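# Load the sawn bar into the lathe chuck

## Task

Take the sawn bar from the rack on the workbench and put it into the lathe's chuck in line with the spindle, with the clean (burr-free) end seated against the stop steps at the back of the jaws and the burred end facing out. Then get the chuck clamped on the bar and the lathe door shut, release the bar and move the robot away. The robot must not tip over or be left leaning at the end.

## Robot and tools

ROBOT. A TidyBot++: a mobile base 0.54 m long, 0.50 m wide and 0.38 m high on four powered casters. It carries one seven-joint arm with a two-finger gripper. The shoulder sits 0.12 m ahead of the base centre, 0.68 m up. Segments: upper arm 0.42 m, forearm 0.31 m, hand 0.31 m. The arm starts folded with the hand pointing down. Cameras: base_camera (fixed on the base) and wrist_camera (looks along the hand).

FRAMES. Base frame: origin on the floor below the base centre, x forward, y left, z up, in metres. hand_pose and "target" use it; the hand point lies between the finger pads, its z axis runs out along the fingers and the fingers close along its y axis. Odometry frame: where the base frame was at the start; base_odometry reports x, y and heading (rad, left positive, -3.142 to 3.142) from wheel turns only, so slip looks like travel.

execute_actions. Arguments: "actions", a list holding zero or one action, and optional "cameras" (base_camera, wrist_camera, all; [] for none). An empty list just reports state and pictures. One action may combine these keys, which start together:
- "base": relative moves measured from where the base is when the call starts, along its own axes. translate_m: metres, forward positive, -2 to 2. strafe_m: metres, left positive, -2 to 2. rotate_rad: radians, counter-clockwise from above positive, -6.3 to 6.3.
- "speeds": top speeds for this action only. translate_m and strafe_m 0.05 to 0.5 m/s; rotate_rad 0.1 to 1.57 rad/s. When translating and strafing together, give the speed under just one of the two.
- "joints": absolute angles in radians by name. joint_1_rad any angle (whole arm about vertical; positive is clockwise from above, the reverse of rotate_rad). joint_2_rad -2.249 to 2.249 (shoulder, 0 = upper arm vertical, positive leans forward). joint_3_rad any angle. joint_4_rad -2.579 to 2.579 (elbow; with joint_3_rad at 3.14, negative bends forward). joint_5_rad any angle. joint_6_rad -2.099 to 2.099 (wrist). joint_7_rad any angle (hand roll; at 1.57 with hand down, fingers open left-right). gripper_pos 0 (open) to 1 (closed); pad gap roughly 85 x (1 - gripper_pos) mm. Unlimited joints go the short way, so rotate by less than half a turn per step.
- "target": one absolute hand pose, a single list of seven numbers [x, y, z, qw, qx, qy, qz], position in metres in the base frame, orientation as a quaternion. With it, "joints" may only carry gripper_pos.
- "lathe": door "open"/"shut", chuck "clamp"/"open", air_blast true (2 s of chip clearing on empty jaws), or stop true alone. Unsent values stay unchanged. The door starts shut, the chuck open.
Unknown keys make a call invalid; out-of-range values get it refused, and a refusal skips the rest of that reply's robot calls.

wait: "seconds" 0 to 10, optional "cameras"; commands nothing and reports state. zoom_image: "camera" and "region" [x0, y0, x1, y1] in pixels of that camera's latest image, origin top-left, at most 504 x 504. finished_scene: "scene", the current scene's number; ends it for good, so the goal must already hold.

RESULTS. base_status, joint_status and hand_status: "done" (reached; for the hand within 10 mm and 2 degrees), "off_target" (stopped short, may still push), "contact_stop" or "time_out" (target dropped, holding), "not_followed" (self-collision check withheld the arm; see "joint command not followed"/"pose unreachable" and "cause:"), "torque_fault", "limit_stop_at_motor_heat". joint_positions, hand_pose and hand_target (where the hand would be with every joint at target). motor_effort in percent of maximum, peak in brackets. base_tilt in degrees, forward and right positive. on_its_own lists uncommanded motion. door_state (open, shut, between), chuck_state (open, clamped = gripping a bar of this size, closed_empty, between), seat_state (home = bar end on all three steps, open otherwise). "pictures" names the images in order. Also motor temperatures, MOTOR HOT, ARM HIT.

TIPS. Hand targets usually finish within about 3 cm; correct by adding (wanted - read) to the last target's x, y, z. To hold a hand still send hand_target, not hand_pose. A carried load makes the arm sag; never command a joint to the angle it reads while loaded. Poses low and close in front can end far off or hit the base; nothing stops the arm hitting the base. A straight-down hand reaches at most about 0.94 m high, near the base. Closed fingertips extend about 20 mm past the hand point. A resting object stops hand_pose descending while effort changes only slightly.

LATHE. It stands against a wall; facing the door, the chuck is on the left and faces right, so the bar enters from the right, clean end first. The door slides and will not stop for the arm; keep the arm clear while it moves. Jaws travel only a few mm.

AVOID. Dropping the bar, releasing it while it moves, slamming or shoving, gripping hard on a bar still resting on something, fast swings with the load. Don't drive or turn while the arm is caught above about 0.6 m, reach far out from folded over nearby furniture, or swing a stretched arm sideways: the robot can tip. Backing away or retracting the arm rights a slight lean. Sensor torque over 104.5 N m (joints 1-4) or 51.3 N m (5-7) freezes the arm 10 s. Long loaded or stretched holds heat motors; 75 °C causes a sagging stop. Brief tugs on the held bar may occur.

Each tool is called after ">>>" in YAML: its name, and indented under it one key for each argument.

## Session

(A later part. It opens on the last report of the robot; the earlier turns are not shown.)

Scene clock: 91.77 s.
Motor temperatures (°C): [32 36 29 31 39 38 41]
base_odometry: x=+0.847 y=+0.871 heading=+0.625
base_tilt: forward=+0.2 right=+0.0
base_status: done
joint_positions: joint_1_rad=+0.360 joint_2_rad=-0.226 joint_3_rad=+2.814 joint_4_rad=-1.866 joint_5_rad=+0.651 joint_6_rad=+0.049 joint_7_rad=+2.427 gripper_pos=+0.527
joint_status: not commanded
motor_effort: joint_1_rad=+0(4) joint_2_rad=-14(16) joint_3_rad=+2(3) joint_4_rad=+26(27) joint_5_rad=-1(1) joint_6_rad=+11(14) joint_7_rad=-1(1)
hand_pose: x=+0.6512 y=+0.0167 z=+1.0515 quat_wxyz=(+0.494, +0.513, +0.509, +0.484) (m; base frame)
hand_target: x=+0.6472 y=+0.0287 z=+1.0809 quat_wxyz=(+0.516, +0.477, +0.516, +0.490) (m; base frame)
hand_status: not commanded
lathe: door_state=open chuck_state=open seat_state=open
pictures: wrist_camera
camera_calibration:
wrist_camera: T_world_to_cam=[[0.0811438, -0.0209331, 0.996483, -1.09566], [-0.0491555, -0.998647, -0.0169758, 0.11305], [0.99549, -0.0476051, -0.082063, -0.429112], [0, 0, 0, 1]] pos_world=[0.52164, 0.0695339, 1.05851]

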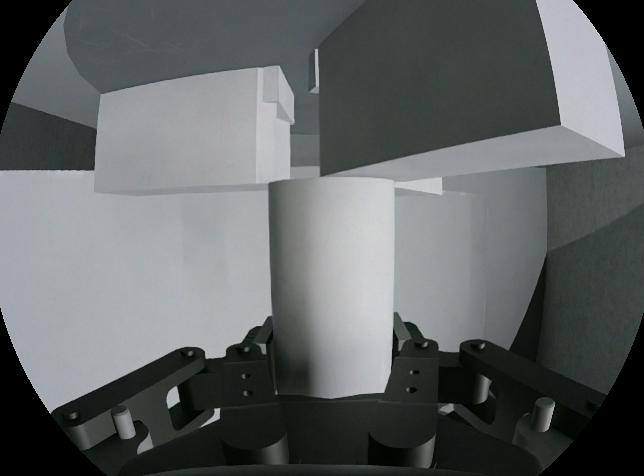

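>>> execute_actions:
  actions:
    - {"base":{"translate_m":-0.0015},"speeds":{"translate_m":0.05}}
  cameras: []

>>> execute_actions:
  actions:
    - {"base":{"translate_m":-0.0015},"speeds":{"translate_m":0.05}}
  cameras: ["wrist_camera"]

>>> zoom_image:
  camera: "wrist_camera"
  region: [230, 110, 410, 210]

Scene clock: 92.50 s.
Motor temperatures (°C): [32 36 29 31 39 38 41]
base_odometry: x=+0.845 y=+0.870 heading=+0.625
base_tilt: forward=+0.2 right=+0.0
base_status: done
joint_positions: joint_1_rad=+0.360 joint_2_rad=-0.225 joint_3_rad=+2.814 joint_4_rad=-1.866 joint_5_rad=+0.651 joint_6_rad=+0.049 joint_7_rad=+2.427 gripper_pos=+0.527
joint_status: not commanded
motor_effort: joint_1_rad=+0(1) joint_2_rad=-14(19) joint_3_rad=+3(3) joint_4_rad=+26(28) joint_5_rad=-1(1) joint_6_rad=+11(12) joint_7_rad=-1(2)
hand_pose: x=+0.6514 y=+0.0167 z=+1.0515 quat_wxyz=(+0.493, +0.513, +0.509, +0.484) (m; base frame)
hand_target: x=+0.6472 y=+0.0287 z=+1.0809 quat_wxyz=(+0.516, +0.477, +0.516, +0.490) (m; base frame)
hand_status: not commanded
lathe: door_state=open chuck_state=open seat_state=open
pictures: none
No camera images: "cameras" was empty.

Scene clock: 92.93 s.
Motor temperatures (°C): [32 36 29 31 39 38 41]
base_odometry: x=+0.844 y=+0.869 heading=+0.625
base_tilt: forward=+0.2 right=+0.0
base_status: done
joint_positions: joint_1_rad=+0.360 joint_2_rad=-0.225 joint_3_rad=+2.814 joint_4_rad=-1.865 joint_5_rad=+0.651 joint_6_rad=+0.049 joint_7_rad=+2.427 gripper_pos=+0.527
joint_status: not commanded
motor_effort: joint_1_rad=+0(1) joint_2_rad=-14(19) joint_3_rad=+1(3) joint_4_rad=+26(28) joint_5_rad=-1(1) joint_6_rad=+11(12) joint_7_rad=-1(1)
hand_pose: x=+0.6514 y=+0.0167 z=+1.0517 quat_wxyz=(+0.494, +0.513, +0.509, +0.484) (m; base frame)
hand_target: x=+0.6472 y=+0.0287 z=+1.0809 quat_wxyz=(+0.516, +0.477, +0.516, +0.490) (m; base frame)
hand_status: not commanded
lathe: door_state=open chuck_state=open seat_state=open
pictures: wrist_camera
camera_calibration:
wrist_camera: T_world_to_cam=[[0.0807805, -0.0211229, 0.996508, -1.09575], [-0.04905, -0.998648, -0.0171921, 0.113196], [0.995524, -0.04749, -0.0817074, -0.429737], [0, 0, 0, 1]] pos_world=[0.521881, 0.0694897, 1.05876]

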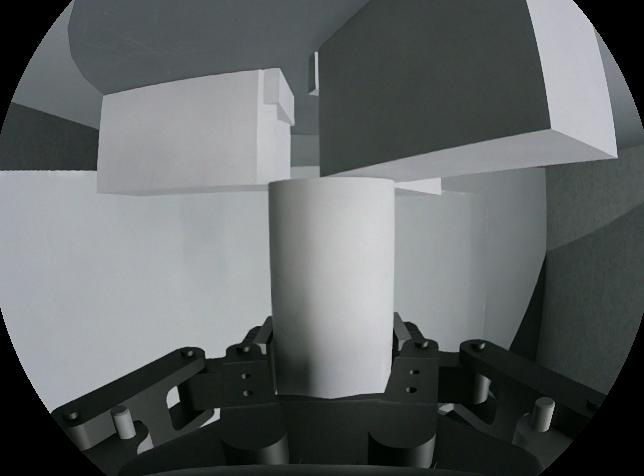

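Scaled by 2.800.

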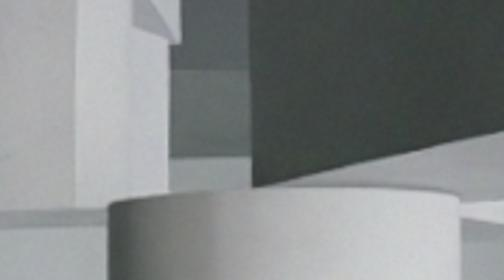

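>>> execute_actions:
  actions:
    - {"base":{"translate_m":-0.002},"speeds":{"translate_m":0.05}}
  cameras: []

>>> execute_actions:
  actions:
    - {"joints":{"joint_4_rad":-1.834}}
  cameras: ["wrist_camera"]

>>> zoom_image:
  camera: "wrist_camera"
  region: [230, 110, 410, 210]

Scene clock: 93.70 s.
Motor temperatures (°C): [32 36 29 31 39 38 41]
base_odometry: x=+0.843 y=+0.868 heading=+0.625
base_tilt: forward=+0.2 right=+0.0
base_status: done
joint_positions: joint_1_rad=+0.360 joint_2_rad=-0.225 joint_3_rad=+2.814 joint_4_rad=-1.865 joint_5_rad=+0.651 joint_6_rad=+0.049 joint_7_rad=+2.427 gripper_pos=+0.527
joint_status: not commanded
motor_effort: joint_1_rad=+0(1) joint_2_rad=-16(19) joint_3_rad=+2(4) joint_4_rad=+27(28) joint_5_rad=-1(1) joint_6_rad=+11(12) joint_7_rad=-1(1)
hand_pose: x=+0.6516 y=+0.0166 z=+1.0517 quat_wxyz=(+0.493, +0.513, +0.509, +0.484) (m; base frame)
hand_target: x=+0.6472 y=+0.0287 z=+1.0809 quat_wxyz=(+0.516, +0.477, +0.516, +0.490) (m; base frame)
hand_status: not commanded
lathe: door_state=open chuck_state=open seat_state=open
pictures: none
No camera images: "cameras" was empty.

Scene clock: 94.10 s.
Motor temperatures (°C): [32 36 29 31 39 38 41]
base_odometry: x=+0.843 y=+0.868 heading=+0.625
base_tilt: forward=+0.2 right=+0.0
base_status: not commanded
joint_positions: joint_1_rad=+0.360 joint_2_rad=-0.225 joint_3_rad=+2.814 joint_4_rad=-1.864 joint_5_rad=+0.651 joint_6_rad=+0.049 joint_7_rad=+2.427 gripper_pos=+0.527
joint_status: all done
motor_effort: joint_1_rad=+0(1) joint_2_rad=-14(15) joint_3_rad=+2(3) joint_4_rad=+26(27) joint_5_rad=-1(1) joint_6_rad=+12(12) joint_7_rad=-1(1)
hand_pose: x=+0.6516 y=+0.0167 z=+1.0524 quat_wxyz=(+0.494, +0.512, +0.509, +0.484) (m; base frame)
hand_target: x=+0.6472 y=+0.0289 z=+1.0834 quat_wxyz=(+0.517, +0.476, +0.515, +0.491) (m; base frame)
hand_status: not commanded
lathe: door_state=open chuck_state=open seat_state=open
pictures: wrist_camera
camera_calibration:
wrist_camera: T_world_to_cam=[[0.0797613, -0.0212113, 0.996588, -1.09586], [-0.0489905, -0.998649, -0.0173342, 0.113303], [0.995609, -0.0474407, -0.0806927, -0.430994], [0, 0, 0, 1]] pos_world=[0.52206, 0.0694583, 1.05931]

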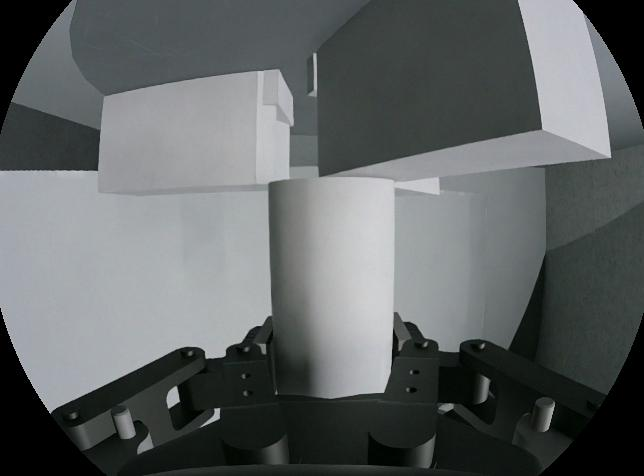

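Scaled by 2.800.

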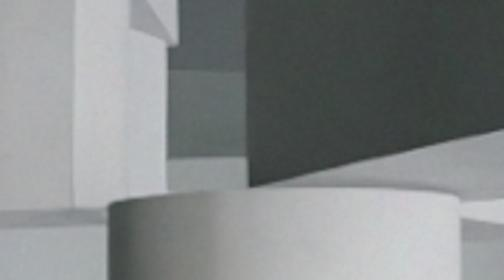

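>>> execute_actions:
  actions:
    - {"base":{"strafe_m":-0.010,"translate_m":0.008},"speeds":{"strafe_m":0.1}}
  cameras: ["wrist_camera"]

>>> zoom_image:
  camera: "wrist_camera"
  region: [230, 110, 410, 210]

Scene clock: 96.33 s.
Motor temperatures (°C): [32 36 29 31 39 38 41]
base_odometry: x=+0.855 y=+0.865 heading=+0.625
base_tilt: forward=+0.2 right=+0.0
base_status: done
joint_positions: joint_1_rad=+0.359 joint_2_rad=-0.220 joint_3_rad=+2.814 joint_4_rad=-1.864 joint_5_rad=+0.651 joint_6_rad=+0.049 joint_7_rad=+2.427 gripper_pos=+0.527
joint_status: not commanded
motor_effort: joint_1_rad=+1(2) joint_2_rad=-15(18) joint_3_rad=+1(5) joint_4_rad=+26(27) joint_5_rad=-1(1) joint_6_rad=+11(12) joint_7_rad=+0(1)
hand_pose: x=+0.6532 y=+0.0162 z=+1.0503 quat_wxyz=(+0.492, +0.514, +0.509, +0.484) (m; base frame)
hand_target: x=+0.6472 y=+0.0289 z=+1.0834 quat_wxyz=(+0.517, +0.476, +0.515, +0.491) (m; base frame)
hand_status: not commanded
lathe: door_state=open chuck_state=open seat_state=open
pictures: wrist_camera
camera_calibration:
wrist_camera: T_world_to_cam=[[0.0838666, -0.0229523, 0.996213, -1.09611], [-0.0486535, -0.998637, -0.0189122, 0.114337], [0.995289, -0.0468832, -0.084869, -0.428176], [0, 0, 0, 1]] pos_world=[0.523649, 0.068949, 1.05779]

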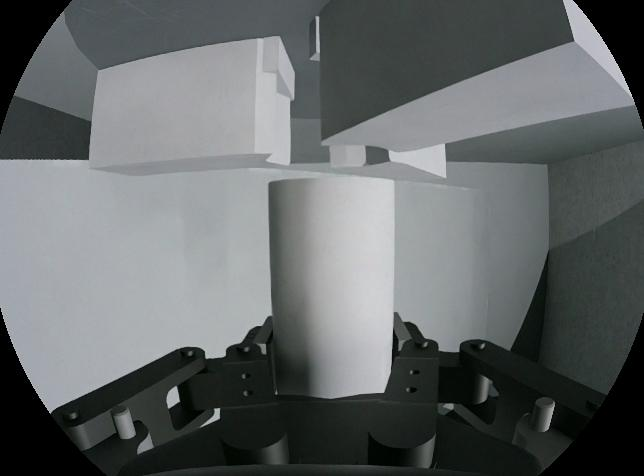

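Scaled by 2.800.

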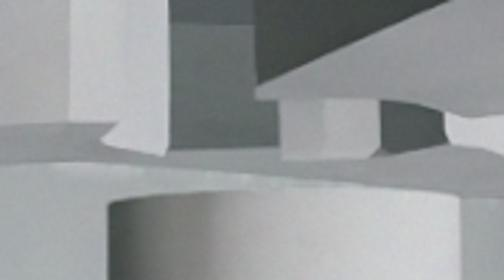

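>>> execute_actions:
  actions:
    - {"base":{"strafe_m":0.016},"speeds":{"strafe_m":0.06}}
  cameras: ["wrist_camera"]

>>> zoom_image:
  camera: "wrist_camera"
  region: [230, 110, 410, 210]

Scene clock: 97.27 s.
Motor temperatures (°C): [32 36 29 31 39 38 41]
base_odometry: x=+0.845 y=+0.878 heading=+0.625
base_tilt: forward=+0.2 right=+0.0
base_status: done
joint_positions: joint_1_rad=+0.363 joint_2_rad=-0.220 joint_3_rad=+2.820 joint_4_rad=-1.863 joint_5_rad=+0.651 joint_6_rad=+0.049 joint_7_rad=+2.427 gripper_pos=+0.527
joint_status: not commanded
motor_effort: joint_1_rad=-3(5) joint_2_rad=-16(16) joint_3_rad=-1(4) joint_4_rad=+26(27) joint_5_rad=-1(1) joint_6_rad=+13(14) joint_7_rad=-1(1)
hand_pose: x=+0.6532 y=+0.0107 z=+1.0508 quat_wxyz=(+0.494, +0.516, +0.507, +0.482) (m; base frame)
hand_target: x=+0.6472 y=+0.0289 z=+1.0834 quat_wxyz=(+0.517, +0.476, +0.515, +0.491) (m; base frame)
hand_status: not commanded
lathe: door_state=open chuck_state=open seat_state=open
pictures: wrist_camera
camera_calibration:
wrist_camera: T_world_to_cam=[[0.0828116, -0.0248306, 0.996256, -1.09611], [-0.0582079, -0.998103, -0.0200382, 0.116244], [0.994864, -0.0563306, -0.0840999, -0.428835], [0, 0, 0, 1]] pos_world=[0.524169, 0.0646496, 1.05827]

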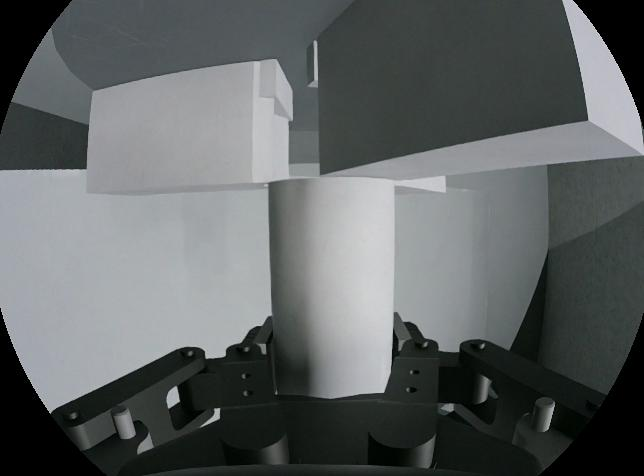

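Scaled by 2.800.

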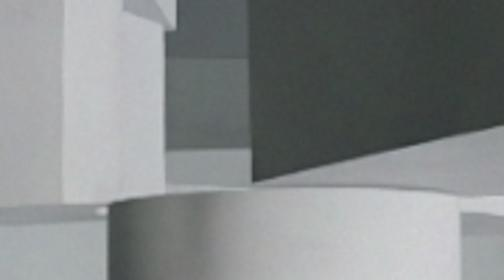

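>>> execute_actions:
  actions:
    - {"base":{"strafe_m":-0.009,"translate_m":-0.004},"speeds":{"strafe_m":0.1},"joints":{"joint_4_rad":-1.829}}
  cameras: ["wrist_camera"]

>>> zoom_image:
  camera: "wrist_camera"
  region: [230, 110, 410, 210]

Scene clock: 98.40 s.
Motor temperatures (°C): [31 36 29 31 39 38 41]
base_odometry: x=+0.847 y=+0.868 heading=+0.625
base_tilt: forward=+0.2 right=+0.0
base_status: done
joint_positions: joint_1_rad=+0.361 joint_2_rad=-0.220 joint_3_rad=+2.817 joint_4_rad=-1.859 joint_5_rad=+0.651 joint_6_rad=+0.049 joint_7_rad=+2.427 gripper_pos=+0.527
joint_status: all done
motor_effort: joint_1_rad=+0(2) joint_2_rad=-15(17) joint_3_rad=+2(4) joint_4_rad=+26(27) joint_5_rad=-1(1) joint_6_rad=+10(12) joint_7_rad=-1(1)
hand_pose: x=+0.6533 y=+0.0139 z=+1.0531 quat_wxyz=(+0.494, +0.514, +0.507, +0.484) (m; base frame)
hand_target: x=+0.6473 y=+0.0291 z=+1.0866 quat_wxyz=(+0.519, +0.474, +0.514, +0.492) (m; base frame)
hand_status: not commanded
lathe: door_state=open chuck_state=open seat_state=open
pictures: wrist_camera
camera_calibration:
wrist_camera: T_world_to_cam=[[0.0792035, -0.0235067, 0.996581, -1.09637], [-0.0527199, -0.998422, -0.0193601, 0.115186], [0.995463, -0.0510063, -0.0803177, -0.433021], [0, 0, 0, 1]] pos_world=[0.523966, 0.0671455, 1.06007]

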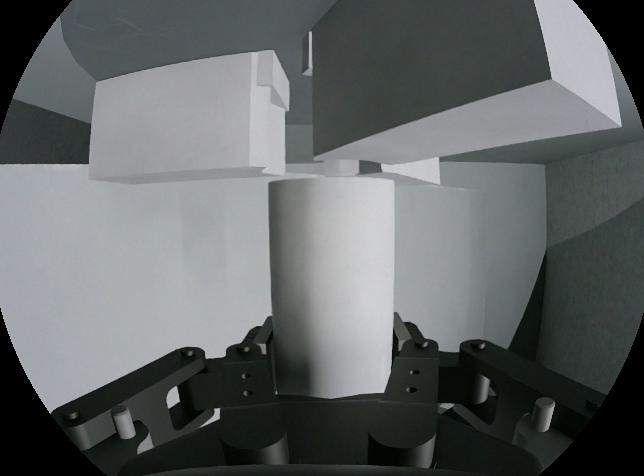

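Scaled by 2.800.

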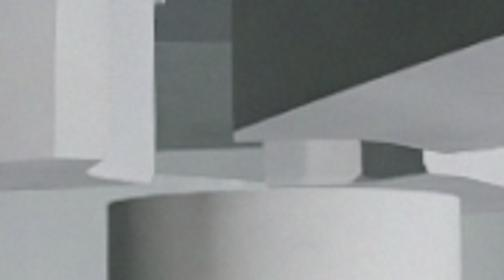

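>>> execute_actions:
  actions:
    - {"base":{"strafe_m":0.013},"speeds":{"strafe_m":0.06}}
  cameras: ["wrist_camera"]

>>> zoom_image:
  camera: "wrist_camera"
  region: [230, 110, 410, 210]

Scene clock: 99.30 s.
Motor temperatures (°C): [31 36 29 31 39 38 41]
base_odometry: x=+0.840 y=+0.879 heading=+0.625
base_tilt: forward=+0.2 right=+0.0
base_status: done
joint_positions: joint_1_rad=+0.366 joint_2_rad=-0.220 joint_3_rad=+2.823 joint_4_rad=-1.859 joint_5_rad=+0.651 joint_6_rad=+0.049 joint_7_rad=+2.427 gripper_pos=+0.527
joint_status: not commanded
motor_effort: joint_1_rad=-4(4) joint_2_rad=-16(18) joint_3_rad=-4(4) joint_4_rad=+27(28) joint_5_rad=+0(1) joint_6_rad=+13(14) joint_7_rad=-1(1)
hand_pose: x=+0.6534 y=+0.0077 z=+1.0534 quat_wxyz=(+0.497, +0.517, +0.504, +0.482) (m; base frame)
hand_target: x=+0.6473 y=+0.0291 z=+1.0866 quat_wxyz=(+0.519, +0.474, +0.514, +0.492) (m; base frame)
hand_status: not commanded
lathe: door_state=open chuck_state=open seat_state=open
pictures: wrist_camera
camera_calibration:
wrist_camera: T_world_to_cam=[[0.0786308, -0.0256344, 0.996574, -1.09642], [-0.0634733, -0.99777, -0.020657, 0.117387], [0.994881, -0.0616316, -0.0800825, -0.433159], [0, 0, 0, 1]] pos_world=[0.524605, 0.0623233, 1.0604]

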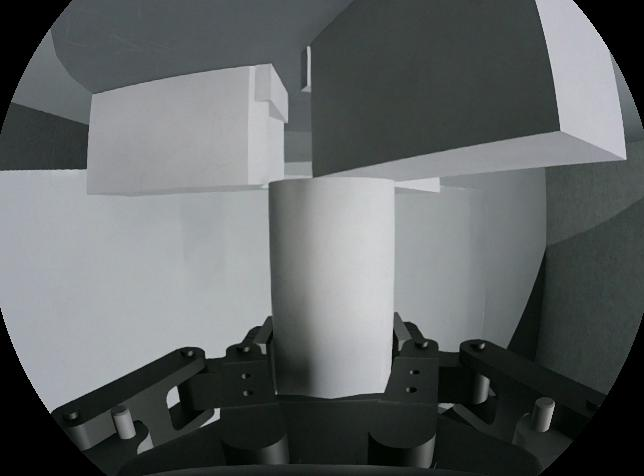

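Scaled by 2.800.

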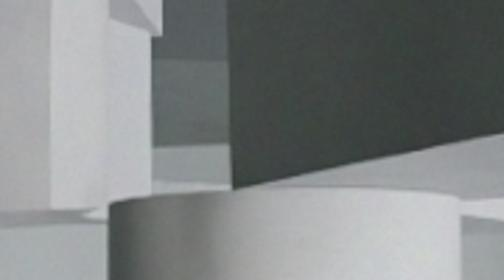

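>>> execute_actions:
  actions:
    - {"base":{"strafe_m":-0.010},"speeds":{"strafe_m":0.1},"joints":{"joint_4_rad":-1.826,"joint_7_rad":2.478}}
  cameras: ["wrist_camera"]

>>> zoom_image:
  camera: "wrist_camera"
  region: [230, 30, 410, 210]

Scene clock: 100.53 s.
Motor temperatures (°C): [31 36 29 31 39 38 41]
base_odometry: x=+0.846 y=+0.871 heading=+0.625
base_tilt: forward=+0.2 right=+0.0
base_status: done
joint_positions: joint_1_rad=+0.359 joint_2_rad=-0.220 joint_3_rad=+2.816 joint_4_rad=-1.856 joint_5_rad=+0.651 joint_6_rad=+0.049 joint_7_rad=+2.442 gripper_pos=+0.527
joint_status: all done
motor_effort: joint_1_rad=+0(2) joint_2_rad=-15(17) joint_3_rad=+2(3) joint_4_rad=+26(27) joint_5_rad=-1(1) joint_6_rad=+11(13) joint_7_rad=-1(1)
hand_pose: x=+0.6534 y=+0.0149 z=+1.0550 quat_wxyz=(+0.498, +0.509, +0.511, +0.481) (m; base frame)
hand_target: x=+0.6473 y=+0.0293 z=+1.0884 quat_wxyz=(+0.524, +0.469, +0.517, +0.488) (m; base frame)
hand_status: not commanded
lathe: door_state=open chuck_state=open seat_state=open
pictures: wrist_camera
camera_calibration:
wrist_camera: T_world_to_cam=[[0.0766518, -0.00768131, 0.997028, -1.09725], [-0.0503385, -0.998725, -0.00382434, 0.098317], [0.995786, -0.0498958, -0.0769407, -0.436649], [0, 0, 0, 1]] pos_world=[0.523865, 0.0679763, 1.06077]

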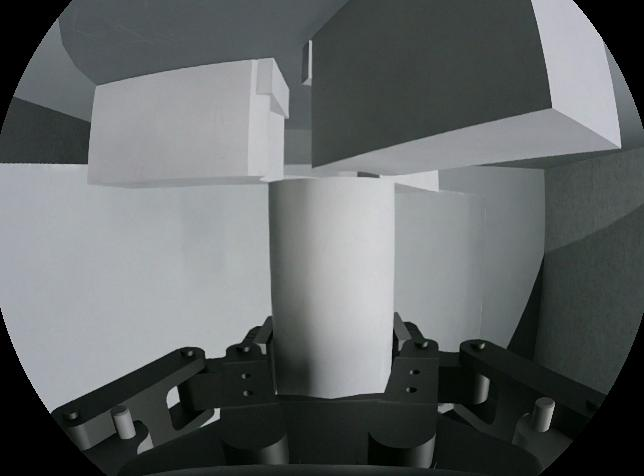

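Scaled by 2.800.

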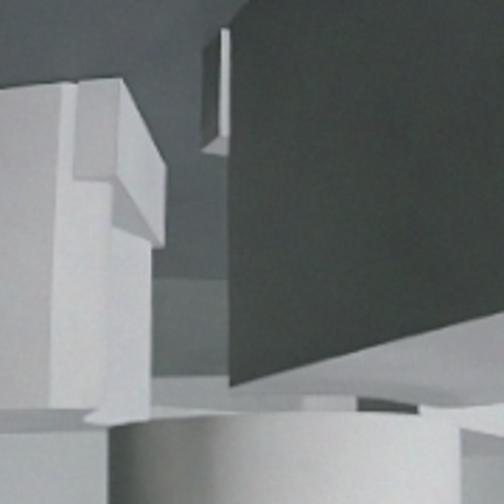

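>>> execute_actions:
  actions:
    - {"base":{"strafe_m":0.011},"speeds":{"strafe_m":0.06}}
  cameras: ["wrist_camera"]

>>> zoom_image:
  camera: "wrist_camera"
  region: [230, 110, 410, 210]

Scene clock: 102.50 s.
Motor temperatures (°C): [31 36 29 31 39 38 41]
base_odometry: x=+0.839 y=+0.880 heading=+0.626
base_tilt: forward=+0.2 right=+0.0
base_status: done
joint_positions: joint_1_rad=+0.366 joint_2_rad=-0.220 joint_3_rad=+2.824 joint_4_rad=-1.856 joint_5_rad=+0.651 joint_6_rad=+0.048 joint_7_rad=+2.442 gripper_pos=+0.527
joint_status: not commanded
motor_effort: joint_1_rad=-3(4) joint_2_rad=-16(18) joint_3_rad=-1(3) joint_4_rad=+27(28) joint_5_rad=+0(1) joint_6_rad=+13(15) joint_7_rad=-1(1)
hand_pose: x=+0.6535 y=+0.0067 z=+1.0553 quat_wxyz=(+0.501, +0.513, +0.507, +0.478) (m; base frame)
hand_target: x=+0.6473 y=+0.0293 z=+1.0884 quat_wxyz=(+0.524, +0.469, +0.517, +0.488) (m; base frame)
hand_status: not commanded
lathe: door_state=open chuck_state=open seat_state=open
pictures: wrist_camera
camera_calibration:
wrist_camera: T_world_to_cam=[[0.0761695, -0.0103718, 0.997041, -1.09731], [-0.0645482, -0.9979, -0.00544955, 0.101139], [0.995003, -0.0639421, -0.076679, -0.436793], [0, 0, 0, 1]] pos_world=[0.52472, 0.0616157, 1.06112]

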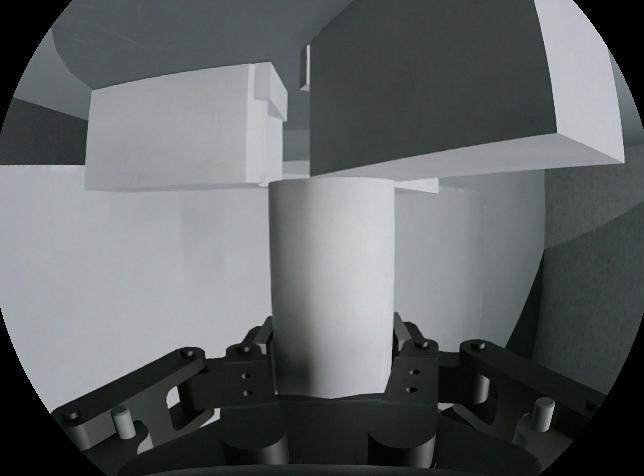

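Scaled by 2.800.

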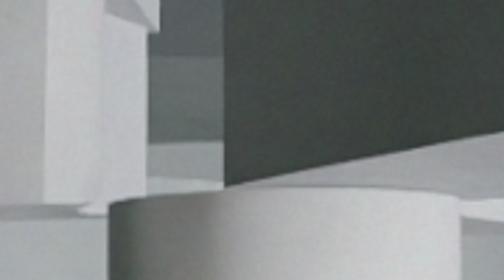

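>>> execute_actions:
  actions:
    - {"base":{"translate_m":0.002,"strafe_m":-0.002},"joints":{"joint_4_rad":-1.839}}
  cameras: []

>>> execute_actions:
  actions:
    - {"joints":{"joint_4_rad":-1.845}}
  cameras: []

>>> execute_actions:
  actions:
    - {"joints":{"joint_4_rad":-1.849}}
  cameras: ["wrist_camera"]

>>> zoom_image:
  camera: "wrist_camera"
  region: [230, 110, 410, 210]

Scene clock: 103.57 s.
Motor temperatures (°C): [31 36 29 31 39 38 41]
base_odometry: x=+0.842 y=+0.879 heading=+0.626
base_tilt: forward=+0.2 right=+0.0
base_status: done
joint_positions: joint_1_rad=+0.365 joint_2_rad=-0.221 joint_3_rad=+2.823 joint_4_rad=-1.856 joint_5_rad=+0.651 joint_6_rad=+0.048 joint_7_rad=+2.442 gripper_pos=+0.527
joint_status: all done
motor_effort: joint_1_rad=+0(5) joint_2_rad=-15(18) joint_3_rad=+2(3) joint_4_rad=+26(28) joint_5_rad=-1(1) joint_6_rad=+11(13) joint_7_rad=-1(1)
hand_pose: x=+0.6533 y=+0.0082 z=+1.0555 quat_wxyz=(+0.501, +0.512, +0.508, +0.479) (m; base frame)
hand_target: x=+0.6472 y=+0.0287 z=+1.0803 quat_wxyz=(+0.521, +0.472, +0.520, +0.485) (m; base frame)
hand_status: not commanded
lathe: door_state=open chuck_state=open seat_state=open
pictures: none
No camera images: "cameras" was empty.

Scene clock: 104.00 s.
Motor temperatures (°C): [31 36 29 31 39 38 41]
base_odometry: x=+0.842 y=+0.879 heading=+0.626
base_tilt: forward=+0.2 right=+0.0
base_status: not commanded
joint_positions: joint_1_rad=+0.364 joint_2_rad=-0.221 joint_3_rad=+2.823 joint_4_rad=-1.856 joint_5_rad=+0.651 joint_6_rad=+0.048 joint_7_rad=+2.442 gripper_pos=+0.527
joint_status: all done
motor_effort: joint_1_rad=-2(3) joint_2_rad=-15(16) joint_3_rad=-1(2) joint_4_rad=+27(27) joint_5_rad=-1(1) joint_6_rad=+13(13) joint_7_rad=+0(1)
hand_pose: x=+0.6533 y=+0.0087 z=+1.0554 quat_wxyz=(+0.501, +0.512, +0.508, +0.479) (m; base frame)
hand_target: x=+0.6471 y=+0.0284 z=+1.0766 quat_wxyz=(+0.519, +0.474, +0.522, +0.484) (m; base frame)
hand_status: not commanded
lathe: door_state=open chuck_state=open seat_state=open
pictures: none
No camera images: "cameras" was empty.

Scene clock: 104.40 s.
Motor temperatures (°C): [31 36 29 31 39 38 41]
base_odometry: x=+0.842 y=+0.879 heading=+0.626
base_tilt: forward=+0.2 right=+0.0
base_status: not commanded
joint_positions: joint_1_rad=+0.364 joint_2_rad=-0.221 joint_3_rad=+2.823 joint_4_rad=-1.856 joint_5_rad=+0.651 joint_6_rad=+0.048 joint_7_rad=+2.442 gripper_pos=+0.527
joint_status: all done
motor_effort: joint_1_rad=-1(3) joint_2_rad=-15(16) joint_3_rad=+0(1) joint_4_rad=+26(26) joint_5_rad=+0(1) joint_6_rad=+12(13) joint_7_rad=-1(1)
hand_pose: x=+0.6533 y=+0.0085 z=+1.0553 quat_wxyz=(+0.501, +0.512, +0.508, +0.479) (m; base frame)
hand_target: x=+0.6471 y=+0.0282 z=+1.0741 quat_wxyz=(+0.518, +0.475, +0.522, +0.483) (m; base frame)
hand_status: not commanded
lathe: door_state=open chuck_state=open seat_state=open
pictures: wrist_camera
camera_calibration:
wrist_camera: T_world_to_cam=[[0.076104, -0.00969019, 0.997053, -1.09726], [-0.0615221, -0.998093, -0.00500438, 0.100476], [0.9952, -0.0609599, -0.0765551, -0.436756], [0, 0, 0, 1]] pos_world=[0.524348, 0.0630272, 1.0611]

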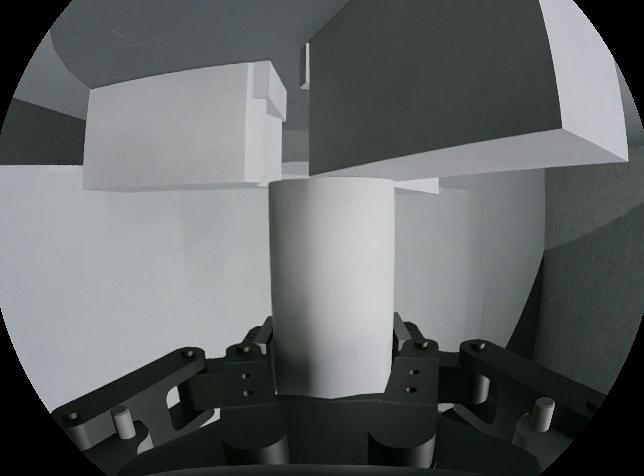

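Scaled by 2.800.

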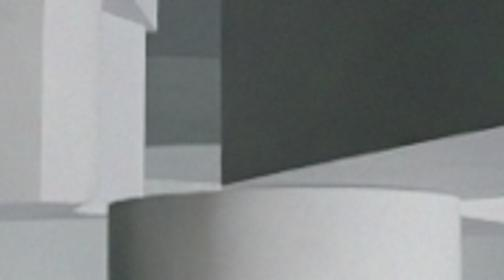

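>>> execute_actions:
  actions:
    - {"joints":{"joint_4_rad":-1.853}}
  cameras: []

>>> execute_actions:
  actions:
    - {"joints":{"joint_4_rad":-1.856}}
  cameras: []

>>> execute_actions:
  actions:
    - {"joints":{"joint_4_rad":-1.859}}
  cameras: []

>>> execute_actions:
  actions:
    - {"joints":{"joint_4_rad":-1.862}}
  cameras: ["wrist_camera"]

>>> zoom_image:
  camera: "wrist_camera"
  region: [230, 110, 410, 210]

Scene clock: 105.07 s.
Motor temperatures (°C): [31 36 29 31 39 38 41]
base_odometry: x=+0.842 y=+0.879 heading=+0.626
base_tilt: forward=+0.2 right=+0.0
base_status: not commanded
joint_positions: joint_1_rad=+0.364 joint_2_rad=-0.221 joint_3_rad=+2.823 joint_4_rad=-1.857 joint_5_rad=+0.651 joint_6_rad=+0.048 joint_7_rad=+2.442 gripper_pos=+0.527
joint_status: all done
motor_effort: joint_1_rad=-1(1) joint_2_rad=-15(15) joint_3_rad=+1(1) joint_4_rad=+26(26) joint_5_rad=+0(1) joint_6_rad=+12(12) joint_7_rad=+0(1)
hand_pose: x=+0.6533 y=+0.0085 z=+1.0551 quat_wxyz=(+0.501, +0.512, +0.508, +0.479) (m; base frame)
hand_target: x=+0.6470 y=+0.0280 z=+1.0716 quat_wxyz=(+0.517, +0.476, +0.523, +0.482) (m; base frame)
hand_status: not commanded
lathe: door_state=open chuck_state=open seat_state=open
pictures: none
No camera images: "cameras" was empty.

Scene clock: 105.47 s.
Motor temperatures (°C): [31 36 29 31 39 38 41]
base_odometry: x=+0.842 y=+0.879 heading=+0.626
base_tilt: forward=+0.2 right=+0.0
base_status: not commanded
joint_positions: joint_1_rad=+0.364 joint_2_rad=-0.221 joint_3_rad=+2.823 joint_4_rad=-1.857 joint_5_rad=+0.651 joint_6_rad=+0.048 joint_7_rad=+2.442 gripper_pos=+0.527
joint_status: all done
motor_effort: joint_1_rad=-1(1) joint_2_rad=-15(15) joint_3_rad=+1(1) joint_4_rad=+26(26) joint_5_rad=-1(1) joint_6_rad=+12(12) joint_7_rad=+0(1)
hand_pose: x=+0.6532 y=+0.0085 z=+1.0548 quat_wxyz=(+0.501, +0.512, +0.508, +0.479) (m; base frame)
hand_target: x=+0.6469 y=+0.0279 z=+1.0697 quat_wxyz=(+0.516, +0.477, +0.524, +0.481) (m; base frame)
hand_status: not commanded
lathe: door_state=open chuck_state=open seat_state=open
pictures: none
No camera images: "cameras" was empty.

Scene clock: 105.87 s.
Motor temperatures (°C): [31 36 29 31 39 38 41]
base_odometry: x=+0.842 y=+0.879 heading=+0.626
base_tilt: forward=+0.2 right=+0.0
base_status: not commanded
joint_positions: joint_1_rad=+0.364 joint_2_rad=-0.221 joint_3_rad=+2.823 joint_4_rad=-1.859 joint_5_rad=+0.651 joint_6_rad=+0.048 joint_7_rad=+2.442 gripper_pos=+0.527
joint_status: all done
motor_effort: joint_1_rad=-1(1) joint_2_rad=-15(15) joint_3_rad=+1(1) joint_4_rad=+26(26) joint_5_rad=+0(1) joint_6_rad=+12(12) joint_7_rad=-1(1)
hand_pose: x=+0.6532 y=+0.0084 z=+1.0540 quat_wxyz=(+0.500, +0.512, +0.508, +0.479) (m; base frame)
hand_target: x=+0.6469 y=+0.0277 z=+1.0679 quat_wxyz=(+0.516, +0.478, +0.525, +0.480) (m; base frame)
hand_status: not commanded
lathe: door_state=open chuck_state=open seat_state=open
pictures: none
No camera images: "cameras" was empty.

Scene clock: 106.27 s.
Motor temperatures (°C): [31 36 29 31 39 38 41]
base_odometry: x=+0.842 y=+0.879 heading=+0.626
base_tilt: forward=+0.2 right=+0.0
base_status: not commanded
joint_positions: joint_1_rad=+0.364 joint_2_rad=-0.221 joint_3_rad=+2.823 joint_4_rad=-1.861 joint_5_rad=+0.651 joint_6_rad=+0.048 joint_7_rad=+2.442 gripper_pos=+0.527
joint_status: all done
motor_effort: joint_1_rad=-1(1) joint_2_rad=-15(15) joint_3_rad=+0(2) joint_4_rad=+26(26) joint_5_rad=-1(1) joint_6_rad=+11(12) joint_7_rad=-1(1)
hand_pose: x=+0.6531 y=+0.0084 z=+1.0528 quat_wxyz=(+0.500, +0.513, +0.509, +0.478) (m; base frame)
hand_target: x=+0.6468 y=+0.0276 z=+1.0660 quat_wxyz=(+0.515, +0.478, +0.525, +0.479) (m; base frame)
hand_status: not commanded
lathe: door_state=open chuck_state=open seat_state=open
pictures: wrist_camera
camera_calibration:
wrist_camera: T_world_to_cam=[[0.0801583, -0.00992627, 0.996733, -1.09702], [-0.0618223, -0.998075, -0.00496782, 0.100444], [0.994863, -0.0612221, -0.0806176, -0.432303], [0, 0, 0, 1]] pos_world=[0.524228, 0.0628951, 1.05909]

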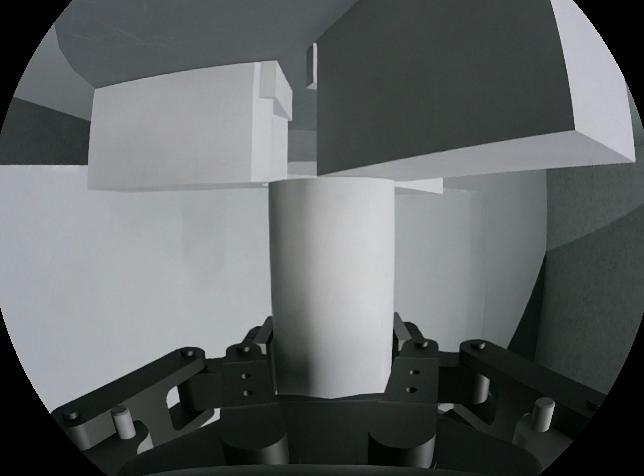

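Scaled by 2.800.

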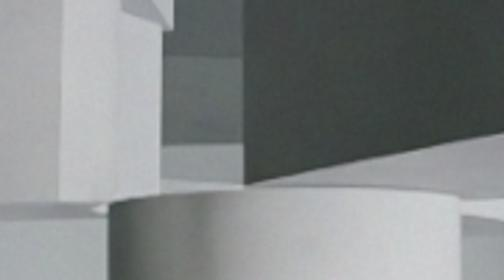

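>>> execute_actions:
  actions:
    - {"joints":{"joint_4_rad":-1.864}}
  cameras: []

>>> execute_actions:
  actions:
    - {"joints":{"joint_4_rad":-1.866}}
  cameras: []

>>> execute_actions:
  actions:
    - {"base":{"translate_m":-0.003},"speeds":{"translate_m":0.05}}
  cameras: []

>>> execute_actions:
  actions:
    - {"base":{"translate_m":-0.003},"speeds":{"translate_m":0.05}}
  cameras: ["wrist_camera"]

>>> zoom_image:
  camera: "wrist_camera"
  region: [230, 110, 410, 210]

Scene clock: 106.90 s.
Motor temperatures (°C): [31 36 29 31 39 38 41]
base_odometry: x=+0.842 y=+0.879 heading=+0.626
base_tilt: forward=+0.2 right=+0.0
base_status: not commanded
joint_positions: joint_1_rad=+0.364 joint_2_rad=-0.221 joint_3_rad=+2.823 joint_4_rad=-1.862 joint_5_rad=+0.651 joint_6_rad=+0.048 joint_7_rad=+2.442 gripper_pos=+0.527
joint_status: all done
motor_effort: joint_1_rad=+0(1) joint_2_rad=-15(15) joint_3_rad=+2(2) joint_4_rad=+26(27) joint_5_rad=-1(1) joint_6_rad=+11(12) joint_7_rad=-1(1)
hand_pose: x=+0.6530 y=+0.0083 z=+1.0517 quat_wxyz=(+0.499, +0.513, +0.509, +0.478) (m; base frame)
hand_target: x=+0.6468 y=+0.0275 z=+1.0647 quat_wxyz=(+0.514, +0.479, +0.526, +0.479) (m; base frame)
hand_status: not commanded
lathe: door_state=open chuck_state=open seat_state=open
pictures: none
No camera images: "cameras" was empty.

Scene clock: 107.23 s.
Motor temperatures (°C): [31 36 29 31 39 38 41]
base_odometry: x=+0.842 y=+0.879 heading=+0.626
base_tilt: forward=+0.2 right=+0.0
base_status: not commanded
joint_positions: joint_1_rad=+0.364 joint_2_rad=-0.221 joint_3_rad=+2.823 joint_4_rad=-1.864 joint_5_rad=+0.651 joint_6_rad=+0.048 joint_7_rad=+2.442 gripper_pos=+0.527
joint_status: all done
motor_effort: joint_1_rad=+0(0) joint_2_rad=-14(15) joint_3_rad=+1(3) joint_4_rad=+26(27) joint_5_rad=-1(1) joint_6_rad=+11(12) joint_7_rad=-1(1)
hand_pose: x=+0.6530 y=+0.0082 z=+1.0505 quat_wxyz=(+0.499, +0.514, +0.509, +0.477) (m; base frame)
hand_target: x=+0.6467 y=+0.0274 z=+1.0635 quat_wxyz=(+0.514, +0.479, +0.526, +0.478) (m; base frame)
hand_status: not commanded
lathe: door_state=open chuck_state=open seat_state=open
pictures: none
No camera images: "cameras" was empty.

Scene clock: 107.83 s.
Motor temperatures (°C): [31 36 29 31 39 38 41]
base_odometry: x=+0.839 y=+0.877 heading=+0.625
base_tilt: forward=+0.2 right=+0.0
base_status: done
joint_positions: joint_1_rad=+0.364 joint_2_rad=-0.221 joint_3_rad=+2.822 joint_4_rad=-1.866 joint_5_rad=+0.651 joint_6_rad=+0.048 joint_7_rad=+2.442 gripper_pos=+0.527
joint_status: not commanded
motor_effort: joint_1_rad=-1(1) joint_2_rad=-15(19) joint_3_rad=+1(3) joint_4_rad=+26(28) joint_5_rad=-1(1) joint_6_rad=+12(12) joint_7_rad=-1(1)
hand_pose: x=+0.6528 y=+0.0086 z=+1.0497 quat_wxyz=(+0.499, +0.514, +0.510, +0.477) (m; base frame)
hand_target: x=+0.6467 y=+0.0274 z=+1.0635 quat_wxyz=(+0.514, +0.479, +0.526, +0.478) (m; base frame)
hand_status: not commanded
lathe: door_state=open chuck_state=open seat_state=open
pictures: none
No camera images: "cameras" was empty.

Scene clock: 108.43 s.
Motor temperatures (°C): [31 36 29 31 39 38 41]
base_odometry: x=+0.837 y=+0.876 heading=+0.625
base_tilt: forward=+0.2 right=+0.0
base_status: done
joint_positions: joint_1_rad=+0.364 joint_2_rad=-0.221 joint_3_rad=+2.822 joint_4_rad=-1.866 joint_5_rad=+0.651 joint_6_rad=+0.048 joint_7_rad=+2.442 gripper_pos=+0.527
joint_status: not commanded
motor_effort: joint_1_rad=-1(3) joint_2_rad=-15(19) joint_3_rad=+1(3) joint_4_rad=+27(28) joint_5_rad=-1(1) joint_6_rad=+12(12) joint_7_rad=-1(1)
hand_pose: x=+0.6526 y=+0.0090 z=+1.0494 quat_wxyz=(+0.498, +0.514, +0.510, +0.477) (m; base frame)
hand_target: x=+0.6467 y=+0.0274 z=+1.0635 quat_wxyz=(+0.514, +0.479, +0.526, +0.478) (m; base frame)
hand_status: not commanded
lathe: door_state=open chuck_state=open seat_state=open
pictures: wrist_camera
camera_calibration:
wrist_camera: T_world_to_cam=[[0.0855042, -0.00973043, 0.99629, -1.09661], [-0.0609879, -0.998128, -0.00451424, 0.0999764], [0.994469, -0.0603757, -0.0859376, -0.426235], [0, 0, 0, 1]] pos_world=[0.52374, 0.0633845, 1.05637]

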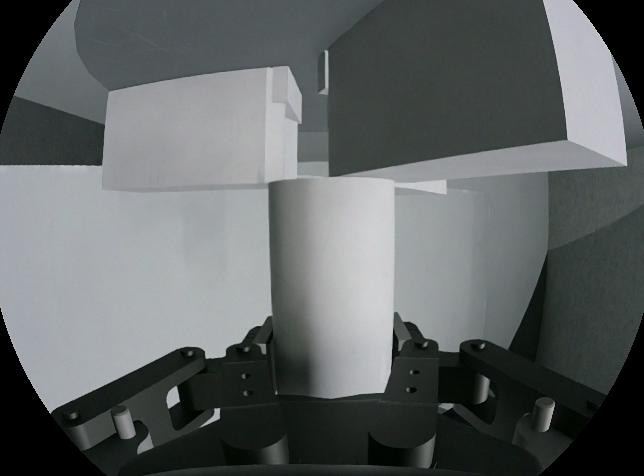

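Scaled by 2.800.

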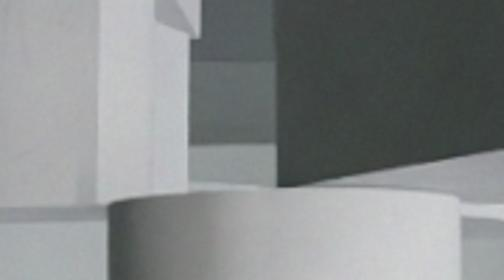

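>>> execute_actions:
  actions:
    - {"base":{"strafe_m":-0.012,"translate_m":0.008},"joints":{"joint_4_rad":-1.835}}
  cameras: ["wrist_camera"]

>>> zoom_image:
  camera: "wrist_camera"
  region: [210, 80, 450, 260]

Scene clock: 110.33 s.
Motor temperatures (°C): [31 36 29 31 39 38 41]
base_odometry: x=+0.850 y=+0.871 heading=+0.626
base_tilt: forward=+0.2 right=+0.0
base_status: done
joint_positions: joint_1_rad=+0.360 joint_2_rad=-0.219 joint_3_rad=+2.816 joint_4_rad=-1.856 joint_5_rad=+0.651 joint_6_rad=+0.048 joint_7_rad=+2.442 gripper_pos=+0.527
joint_status: all done
motor_effort: joint_1_rad=+0(1) joint_2_rad=-15(18) joint_3_rad=+2(4) joint_4_rad=+26(28) joint_5_rad=-1(1) joint_6_rad=+10(12) joint_7_rad=-1(1)
hand_pose: x=+0.6539 y=+0.0149 z=+1.0548 quat_wxyz=(+0.498, +0.509, +0.511, +0.481) (m; base frame)
hand_target: x=+0.6472 y=+0.0289 z=+1.0828 quat_wxyz=(+0.522, +0.471, +0.519, +0.486) (m; base frame)
hand_status: not commanded
lathe: door_state=open chuck_state=open seat_state=open
pictures: wrist_camera
camera_calibration:
wrist_camera: T_world_to_cam=[[0.0772703, -0.00796954, 0.996978, -1.09745], [-0.0502682, -0.998727, -0.00408751, 0.0985452], [0.995742, -0.0498004, -0.0775726, -0.436445], [0, 0, 0, 1]] pos_world=[0.52434, 0.0679385, 1.06068]

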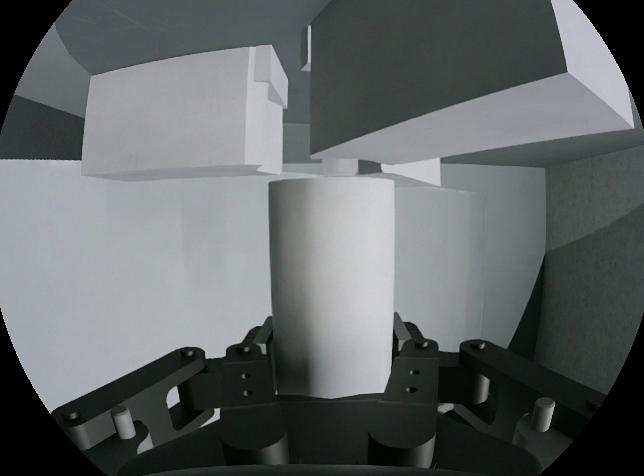

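Scaled by 2.100.

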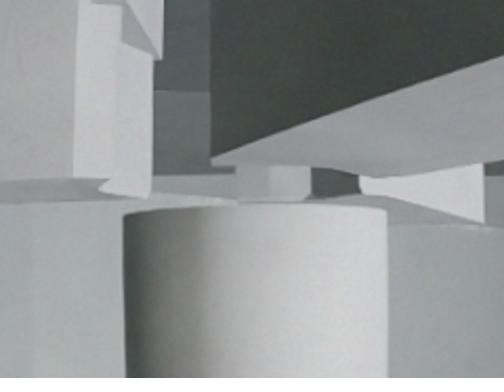

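>>> execute_actions:
  actions:
    - {"base":{"translate_m":-0.001},"joints":{"joint_4_rad":-1.857}}
  cameras: ["wrist_camera"]

>>> zoom_image:
  camera: "wrist_camera"
  region: [230, 130, 410, 210]

Scene clock: 112.77 s.
Motor temperatures (°C): [31 36 29 31 39 38 41]
base_odometry: x=+0.850 y=+0.870 heading=+0.626
base_tilt: forward=+0.2 right=+0.0
base_status: done
joint_positions: joint_1_rad=+0.360 joint_2_rad=-0.219 joint_3_rad=+2.816 joint_4_rad=-1.865 joint_5_rad=+0.651 joint_6_rad=+0.048 joint_7_rad=+2.442 gripper_pos=+0.527
joint_status: all done
motor_effort: joint_1_rad=+1(1) joint_2_rad=-15(19) joint_3_rad=+2(3) joint_4_rad=+26(28) joint_5_rad=-1(1) joint_6_rad=+11(12) joint_7_rad=-1(1)
hand_pose: x=+0.6534 y=+0.0145 z=+1.0490 quat_wxyz=(+0.496, +0.511, +0.513, +0.479) (m; base frame)
hand_target: x=+0.6469 y=+0.0278 z=+1.0691 quat_wxyz=(+0.516, +0.477, +0.524, +0.481) (m; base frame)
hand_status: not commanded
lathe: door_state=open chuck_state=open seat_state=open
pictures: wrist_camera
camera_calibration:
wrist_camera: T_world_to_cam=[[0.0864493, -0.00830997, 0.996222, -1.09684], [-0.0509376, -0.998694, -0.00391038, 0.0984044], [0.994953, -0.0504071, -0.0867597, -0.426259], [0, 0, 0, 1]] pos_world=[0.523942, 0.0676747, 1.0561]

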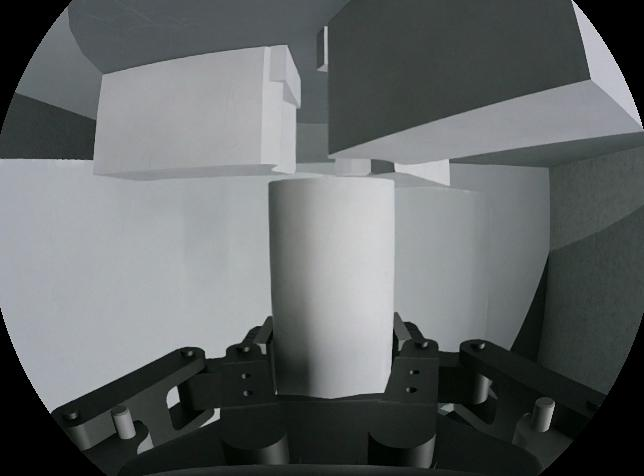

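Scaled by 2.800.

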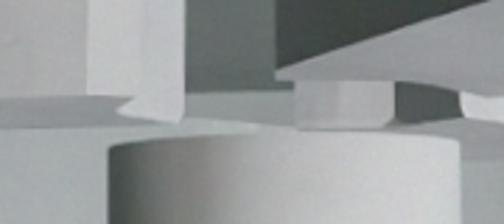

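>>> execute_actions:
  actions:
    - {"joints":{"joint_4_rad":-1.838}}
  cameras: []

>>> execute_actions:
  actions:
    - {"base":{"strafe_m":0.012},"speeds":{"strafe_m":0.06}}
  cameras: ["wrist_camera"]

>>> zoom_image:
  camera: "wrist_camera"
  region: [230, 130, 410, 210]

Scene clock: 115.10 s.
Motor temperatures (°C): [31 36 29 31 39 38 41]
base_odometry: x=+0.850 y=+0.870 heading=+0.626
base_tilt: forward=+0.2 right=+0.0
base_status: not commanded
joint_positions: joint_1_rad=+0.360 joint_2_rad=-0.219 joint_3_rad=+2.816 joint_4_rad=-1.860 joint_5_rad=+0.651 joint_6_rad=+0.048 joint_7_rad=+2.442 gripper_pos=+0.527
joint_status: all done
motor_effort: joint_1_rad=+0(1) joint_2_rad=-15(15) joint_3_rad=+2(3) joint_4_rad=+26(28) joint_5_rad=-1(1) joint_6_rad=+10(12) joint_7_rad=+0(1)
hand_pose: x=+0.6536 y=+0.0148 z=+1.0522 quat_wxyz=(+0.497, +0.510, +0.512, +0.480) (m; base frame)
hand_target: x=+0.6472 y=+0.0287 z=+1.0809 quat_wxyz=(+0.521, +0.472, +0.520, +0.485) (m; base frame)
hand_status: not commanded
lathe: door_state=open chuck_state=open seat_state=open
pictures: none
No camera images: "cameras" was empty.

Scene clock: 115.80 s.
Motor temperatures (°C): [31 36 29 31 39 38 41]
base_odometry: x=+0.843 y=+0.880 heading=+0.626
base_tilt: forward=+0.2 right=+0.0
base_status: done
joint_positions: joint_1_rad=+0.364 joint_2_rad=-0.219 joint_3_rad=+2.821 joint_4_rad=-1.860 joint_5_rad=+0.651 joint_6_rad=+0.048 joint_7_rad=+2.442 gripper_pos=+0.527
joint_status: not commanded
motor_effort: joint_1_rad=-3(4) joint_2_rad=-16(18) joint_3_rad=-2(3) joint_4_rad=+26(28) joint_5_rad=-1(1) joint_6_rad=+13(14) joint_7_rad=+0(1)
hand_pose: x=+0.6536 y=+0.0090 z=+1.0524 quat_wxyz=(+0.499, +0.513, +0.509, +0.478) (m; base frame)
hand_target: x=+0.6472 y=+0.0287 z=+1.0809 quat_wxyz=(+0.521, +0.472, +0.520, +0.485) (m; base frame)
hand_status: not commanded
lathe: door_state=open chuck_state=open seat_state=open
pictures: wrist_camera
camera_calibration:
wrist_camera: T_world_to_cam=[[0.0811757, -0.0100124, 0.99665, -1.09723], [-0.060505, -0.998155, -0.0050995, 0.100443], [0.994862, -0.0598883, -0.0816318, -0.431745], [0, 0, 0, 1]] pos_world=[0.524672, 0.0634148, 1.05882]

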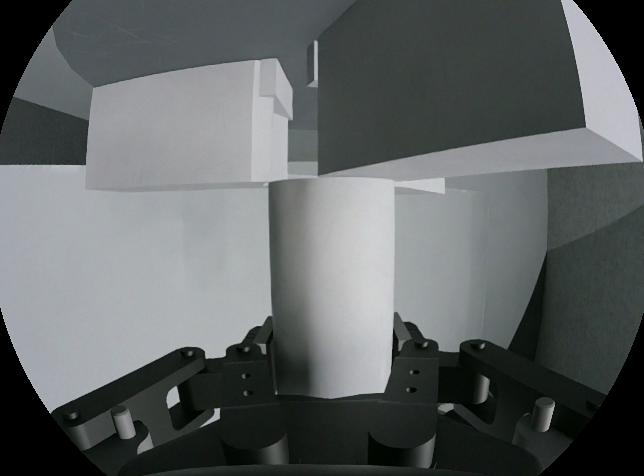

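Scaled by 2.800.

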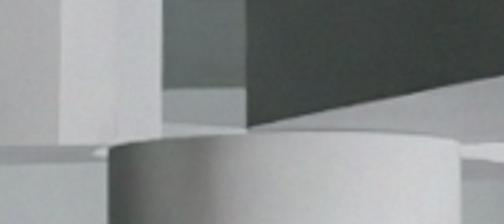

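>>> execute_actions:
  actions:
    - {"base":{"strafe_m":-0.004}}
  cameras: []

>>> execute_actions:
  actions:
    - {"base":{"translate_m":0.0025},"joints":{"joint_4_rad":-1.835}}
  cameras: []

>>> execute_actions:
  actions:
    - {"base":{"strafe_m":0.006},"speeds":{"strafe_m":0.06}}
  cameras: ["wrist_camera"]

>>> zoom_image:
  camera: "wrist_camera"
  region: [230, 130, 410, 210]

Scene clock: 117.17 s.
Motor temperatures (°C): [31 36 29 31 39 38 41]
base_odometry: x=+0.845 y=+0.877 heading=+0.626
base_tilt: forward=+0.2 right=+0.0
base_status: done
joint_positions: joint_1_rad=+0.361 joint_2_rad=-0.220 joint_3_rad=+2.818 joint_4_rad=-1.860 joint_5_rad=+0.651 joint_6_rad=+0.048 joint_7_rad=+2.442 gripper_pos=+0.527
joint_status: not commanded
motor_effort: joint_1_rad=+0(2) joint_2_rad=-14(17) joint_3_rad=+2(4) joint_4_rad=+26(27) joint_5_rad=-1(1) joint_6_rad=+11(13) joint_7_rad=-1(1)
hand_pose: x=+0.6535 y=+0.0125 z=+1.0524 quat_wxyz=(+0.498, +0.511, +0.511, +0.479) (m; base frame)
hand_target: x=+0.6472 y=+0.0287 z=+1.0809 quat_wxyz=(+0.521, +0.472, +0.520, +0.485) (m; base frame)
hand_status: not commanded
lathe: door_state=open chuck_state=open seat_state=open
pictures: none
No camera images: "cameras" was empty.

Scene clock: 117.63 s.
Motor temperatures (°C): [31 36 29 31 39 38 41]
base_odometry: x=+0.847 y=+0.878 heading=+0.626
base_tilt: forward=+0.2 right=+0.0
base_status: done
joint_positions: joint_1_rad=+0.361 joint_2_rad=-0.219 joint_3_rad=+2.818 joint_4_rad=-1.859 joint_5_rad=+0.651 joint_6_rad=+0.048 joint_7_rad=+2.442 gripper_pos=+0.527
joint_status: all done
motor_effort: joint_1_rad=+0(2) joint_2_rad=-16(21) joint_3_rad=+2(3) joint_4_rad=+27(28) joint_5_rad=-1(1) joint_6_rad=+12(12) joint_7_rad=-1(1)
hand_pose: x=+0.6536 y=+0.0126 z=+1.0525 quat_wxyz=(+0.498, +0.511, +0.511, +0.480) (m; base frame)
hand_target: x=+0.6472 y=+0.0289 z=+1.0828 quat_wxyz=(+0.522, +0.471, +0.519, +0.486) (m; base frame)
hand_status: not commanded
lathe: door_state=open chuck_state=open seat_state=open
pictures: none
No camera images: "cameras" was empty.

Scene clock: 118.23 s.
Motor temperatures (°C): [31 36 29 31 39 38 41]
base_odometry: x=+0.843 y=+0.883 heading=+0.626
base_tilt: forward=+0.2 right=+0.0
base_status: done
joint_positions: joint_1_rad=+0.365 joint_2_rad=-0.219 joint_3_rad=+2.824 joint_4_rad=-1.859 joint_5_rad=+0.651 joint_6_rad=+0.048 joint_7_rad=+2.442 gripper_pos=+0.527
joint_status: not commanded
motor_effort: joint_1_rad=-4(5) joint_2_rad=-16(17) joint_3_rad=-3(5) joint_4_rad=+26(28) joint_5_rad=+0(1) joint_6_rad=+13(14) joint_7_rad=-1(1)
hand_pose: x=+0.6536 y=+0.0072 z=+1.0528 quat_wxyz=(+0.500, +0.513, +0.508, +0.478) (m; base frame)
hand_target: x=+0.6472 y=+0.0289 z=+1.0828 quat_wxyz=(+0.522, +0.471, +0.519, +0.486) (m; base frame)
hand_status: not commanded
lathe: door_state=open chuck_state=open seat_state=open
pictures: wrist_camera
camera_calibration:
wrist_camera: T_world_to_cam=[[0.080479, -0.0106738, 0.996699, -1.09725], [-0.0635844, -0.997961, -0.00555318, 0.101116], [0.994726, -0.0629276, -0.0809936, -0.432376], [0, 0, 0, 1]] pos_world=[0.524831, 0.0619894, 1.05917]

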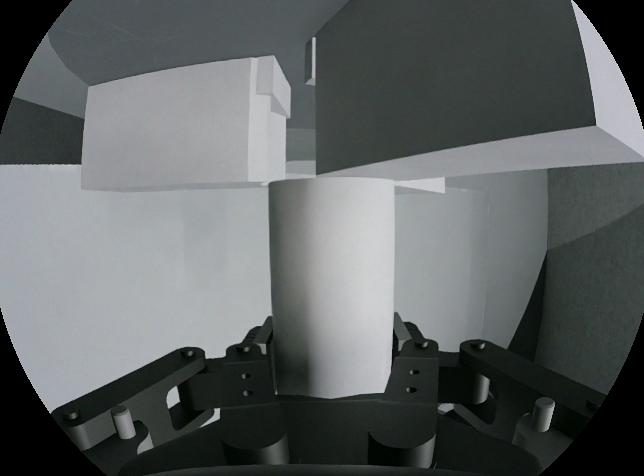

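Scaled by 2.800.

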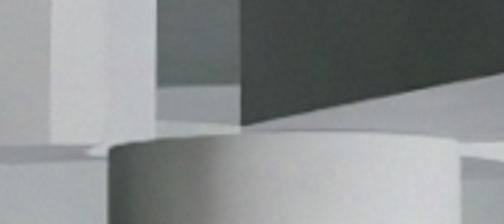

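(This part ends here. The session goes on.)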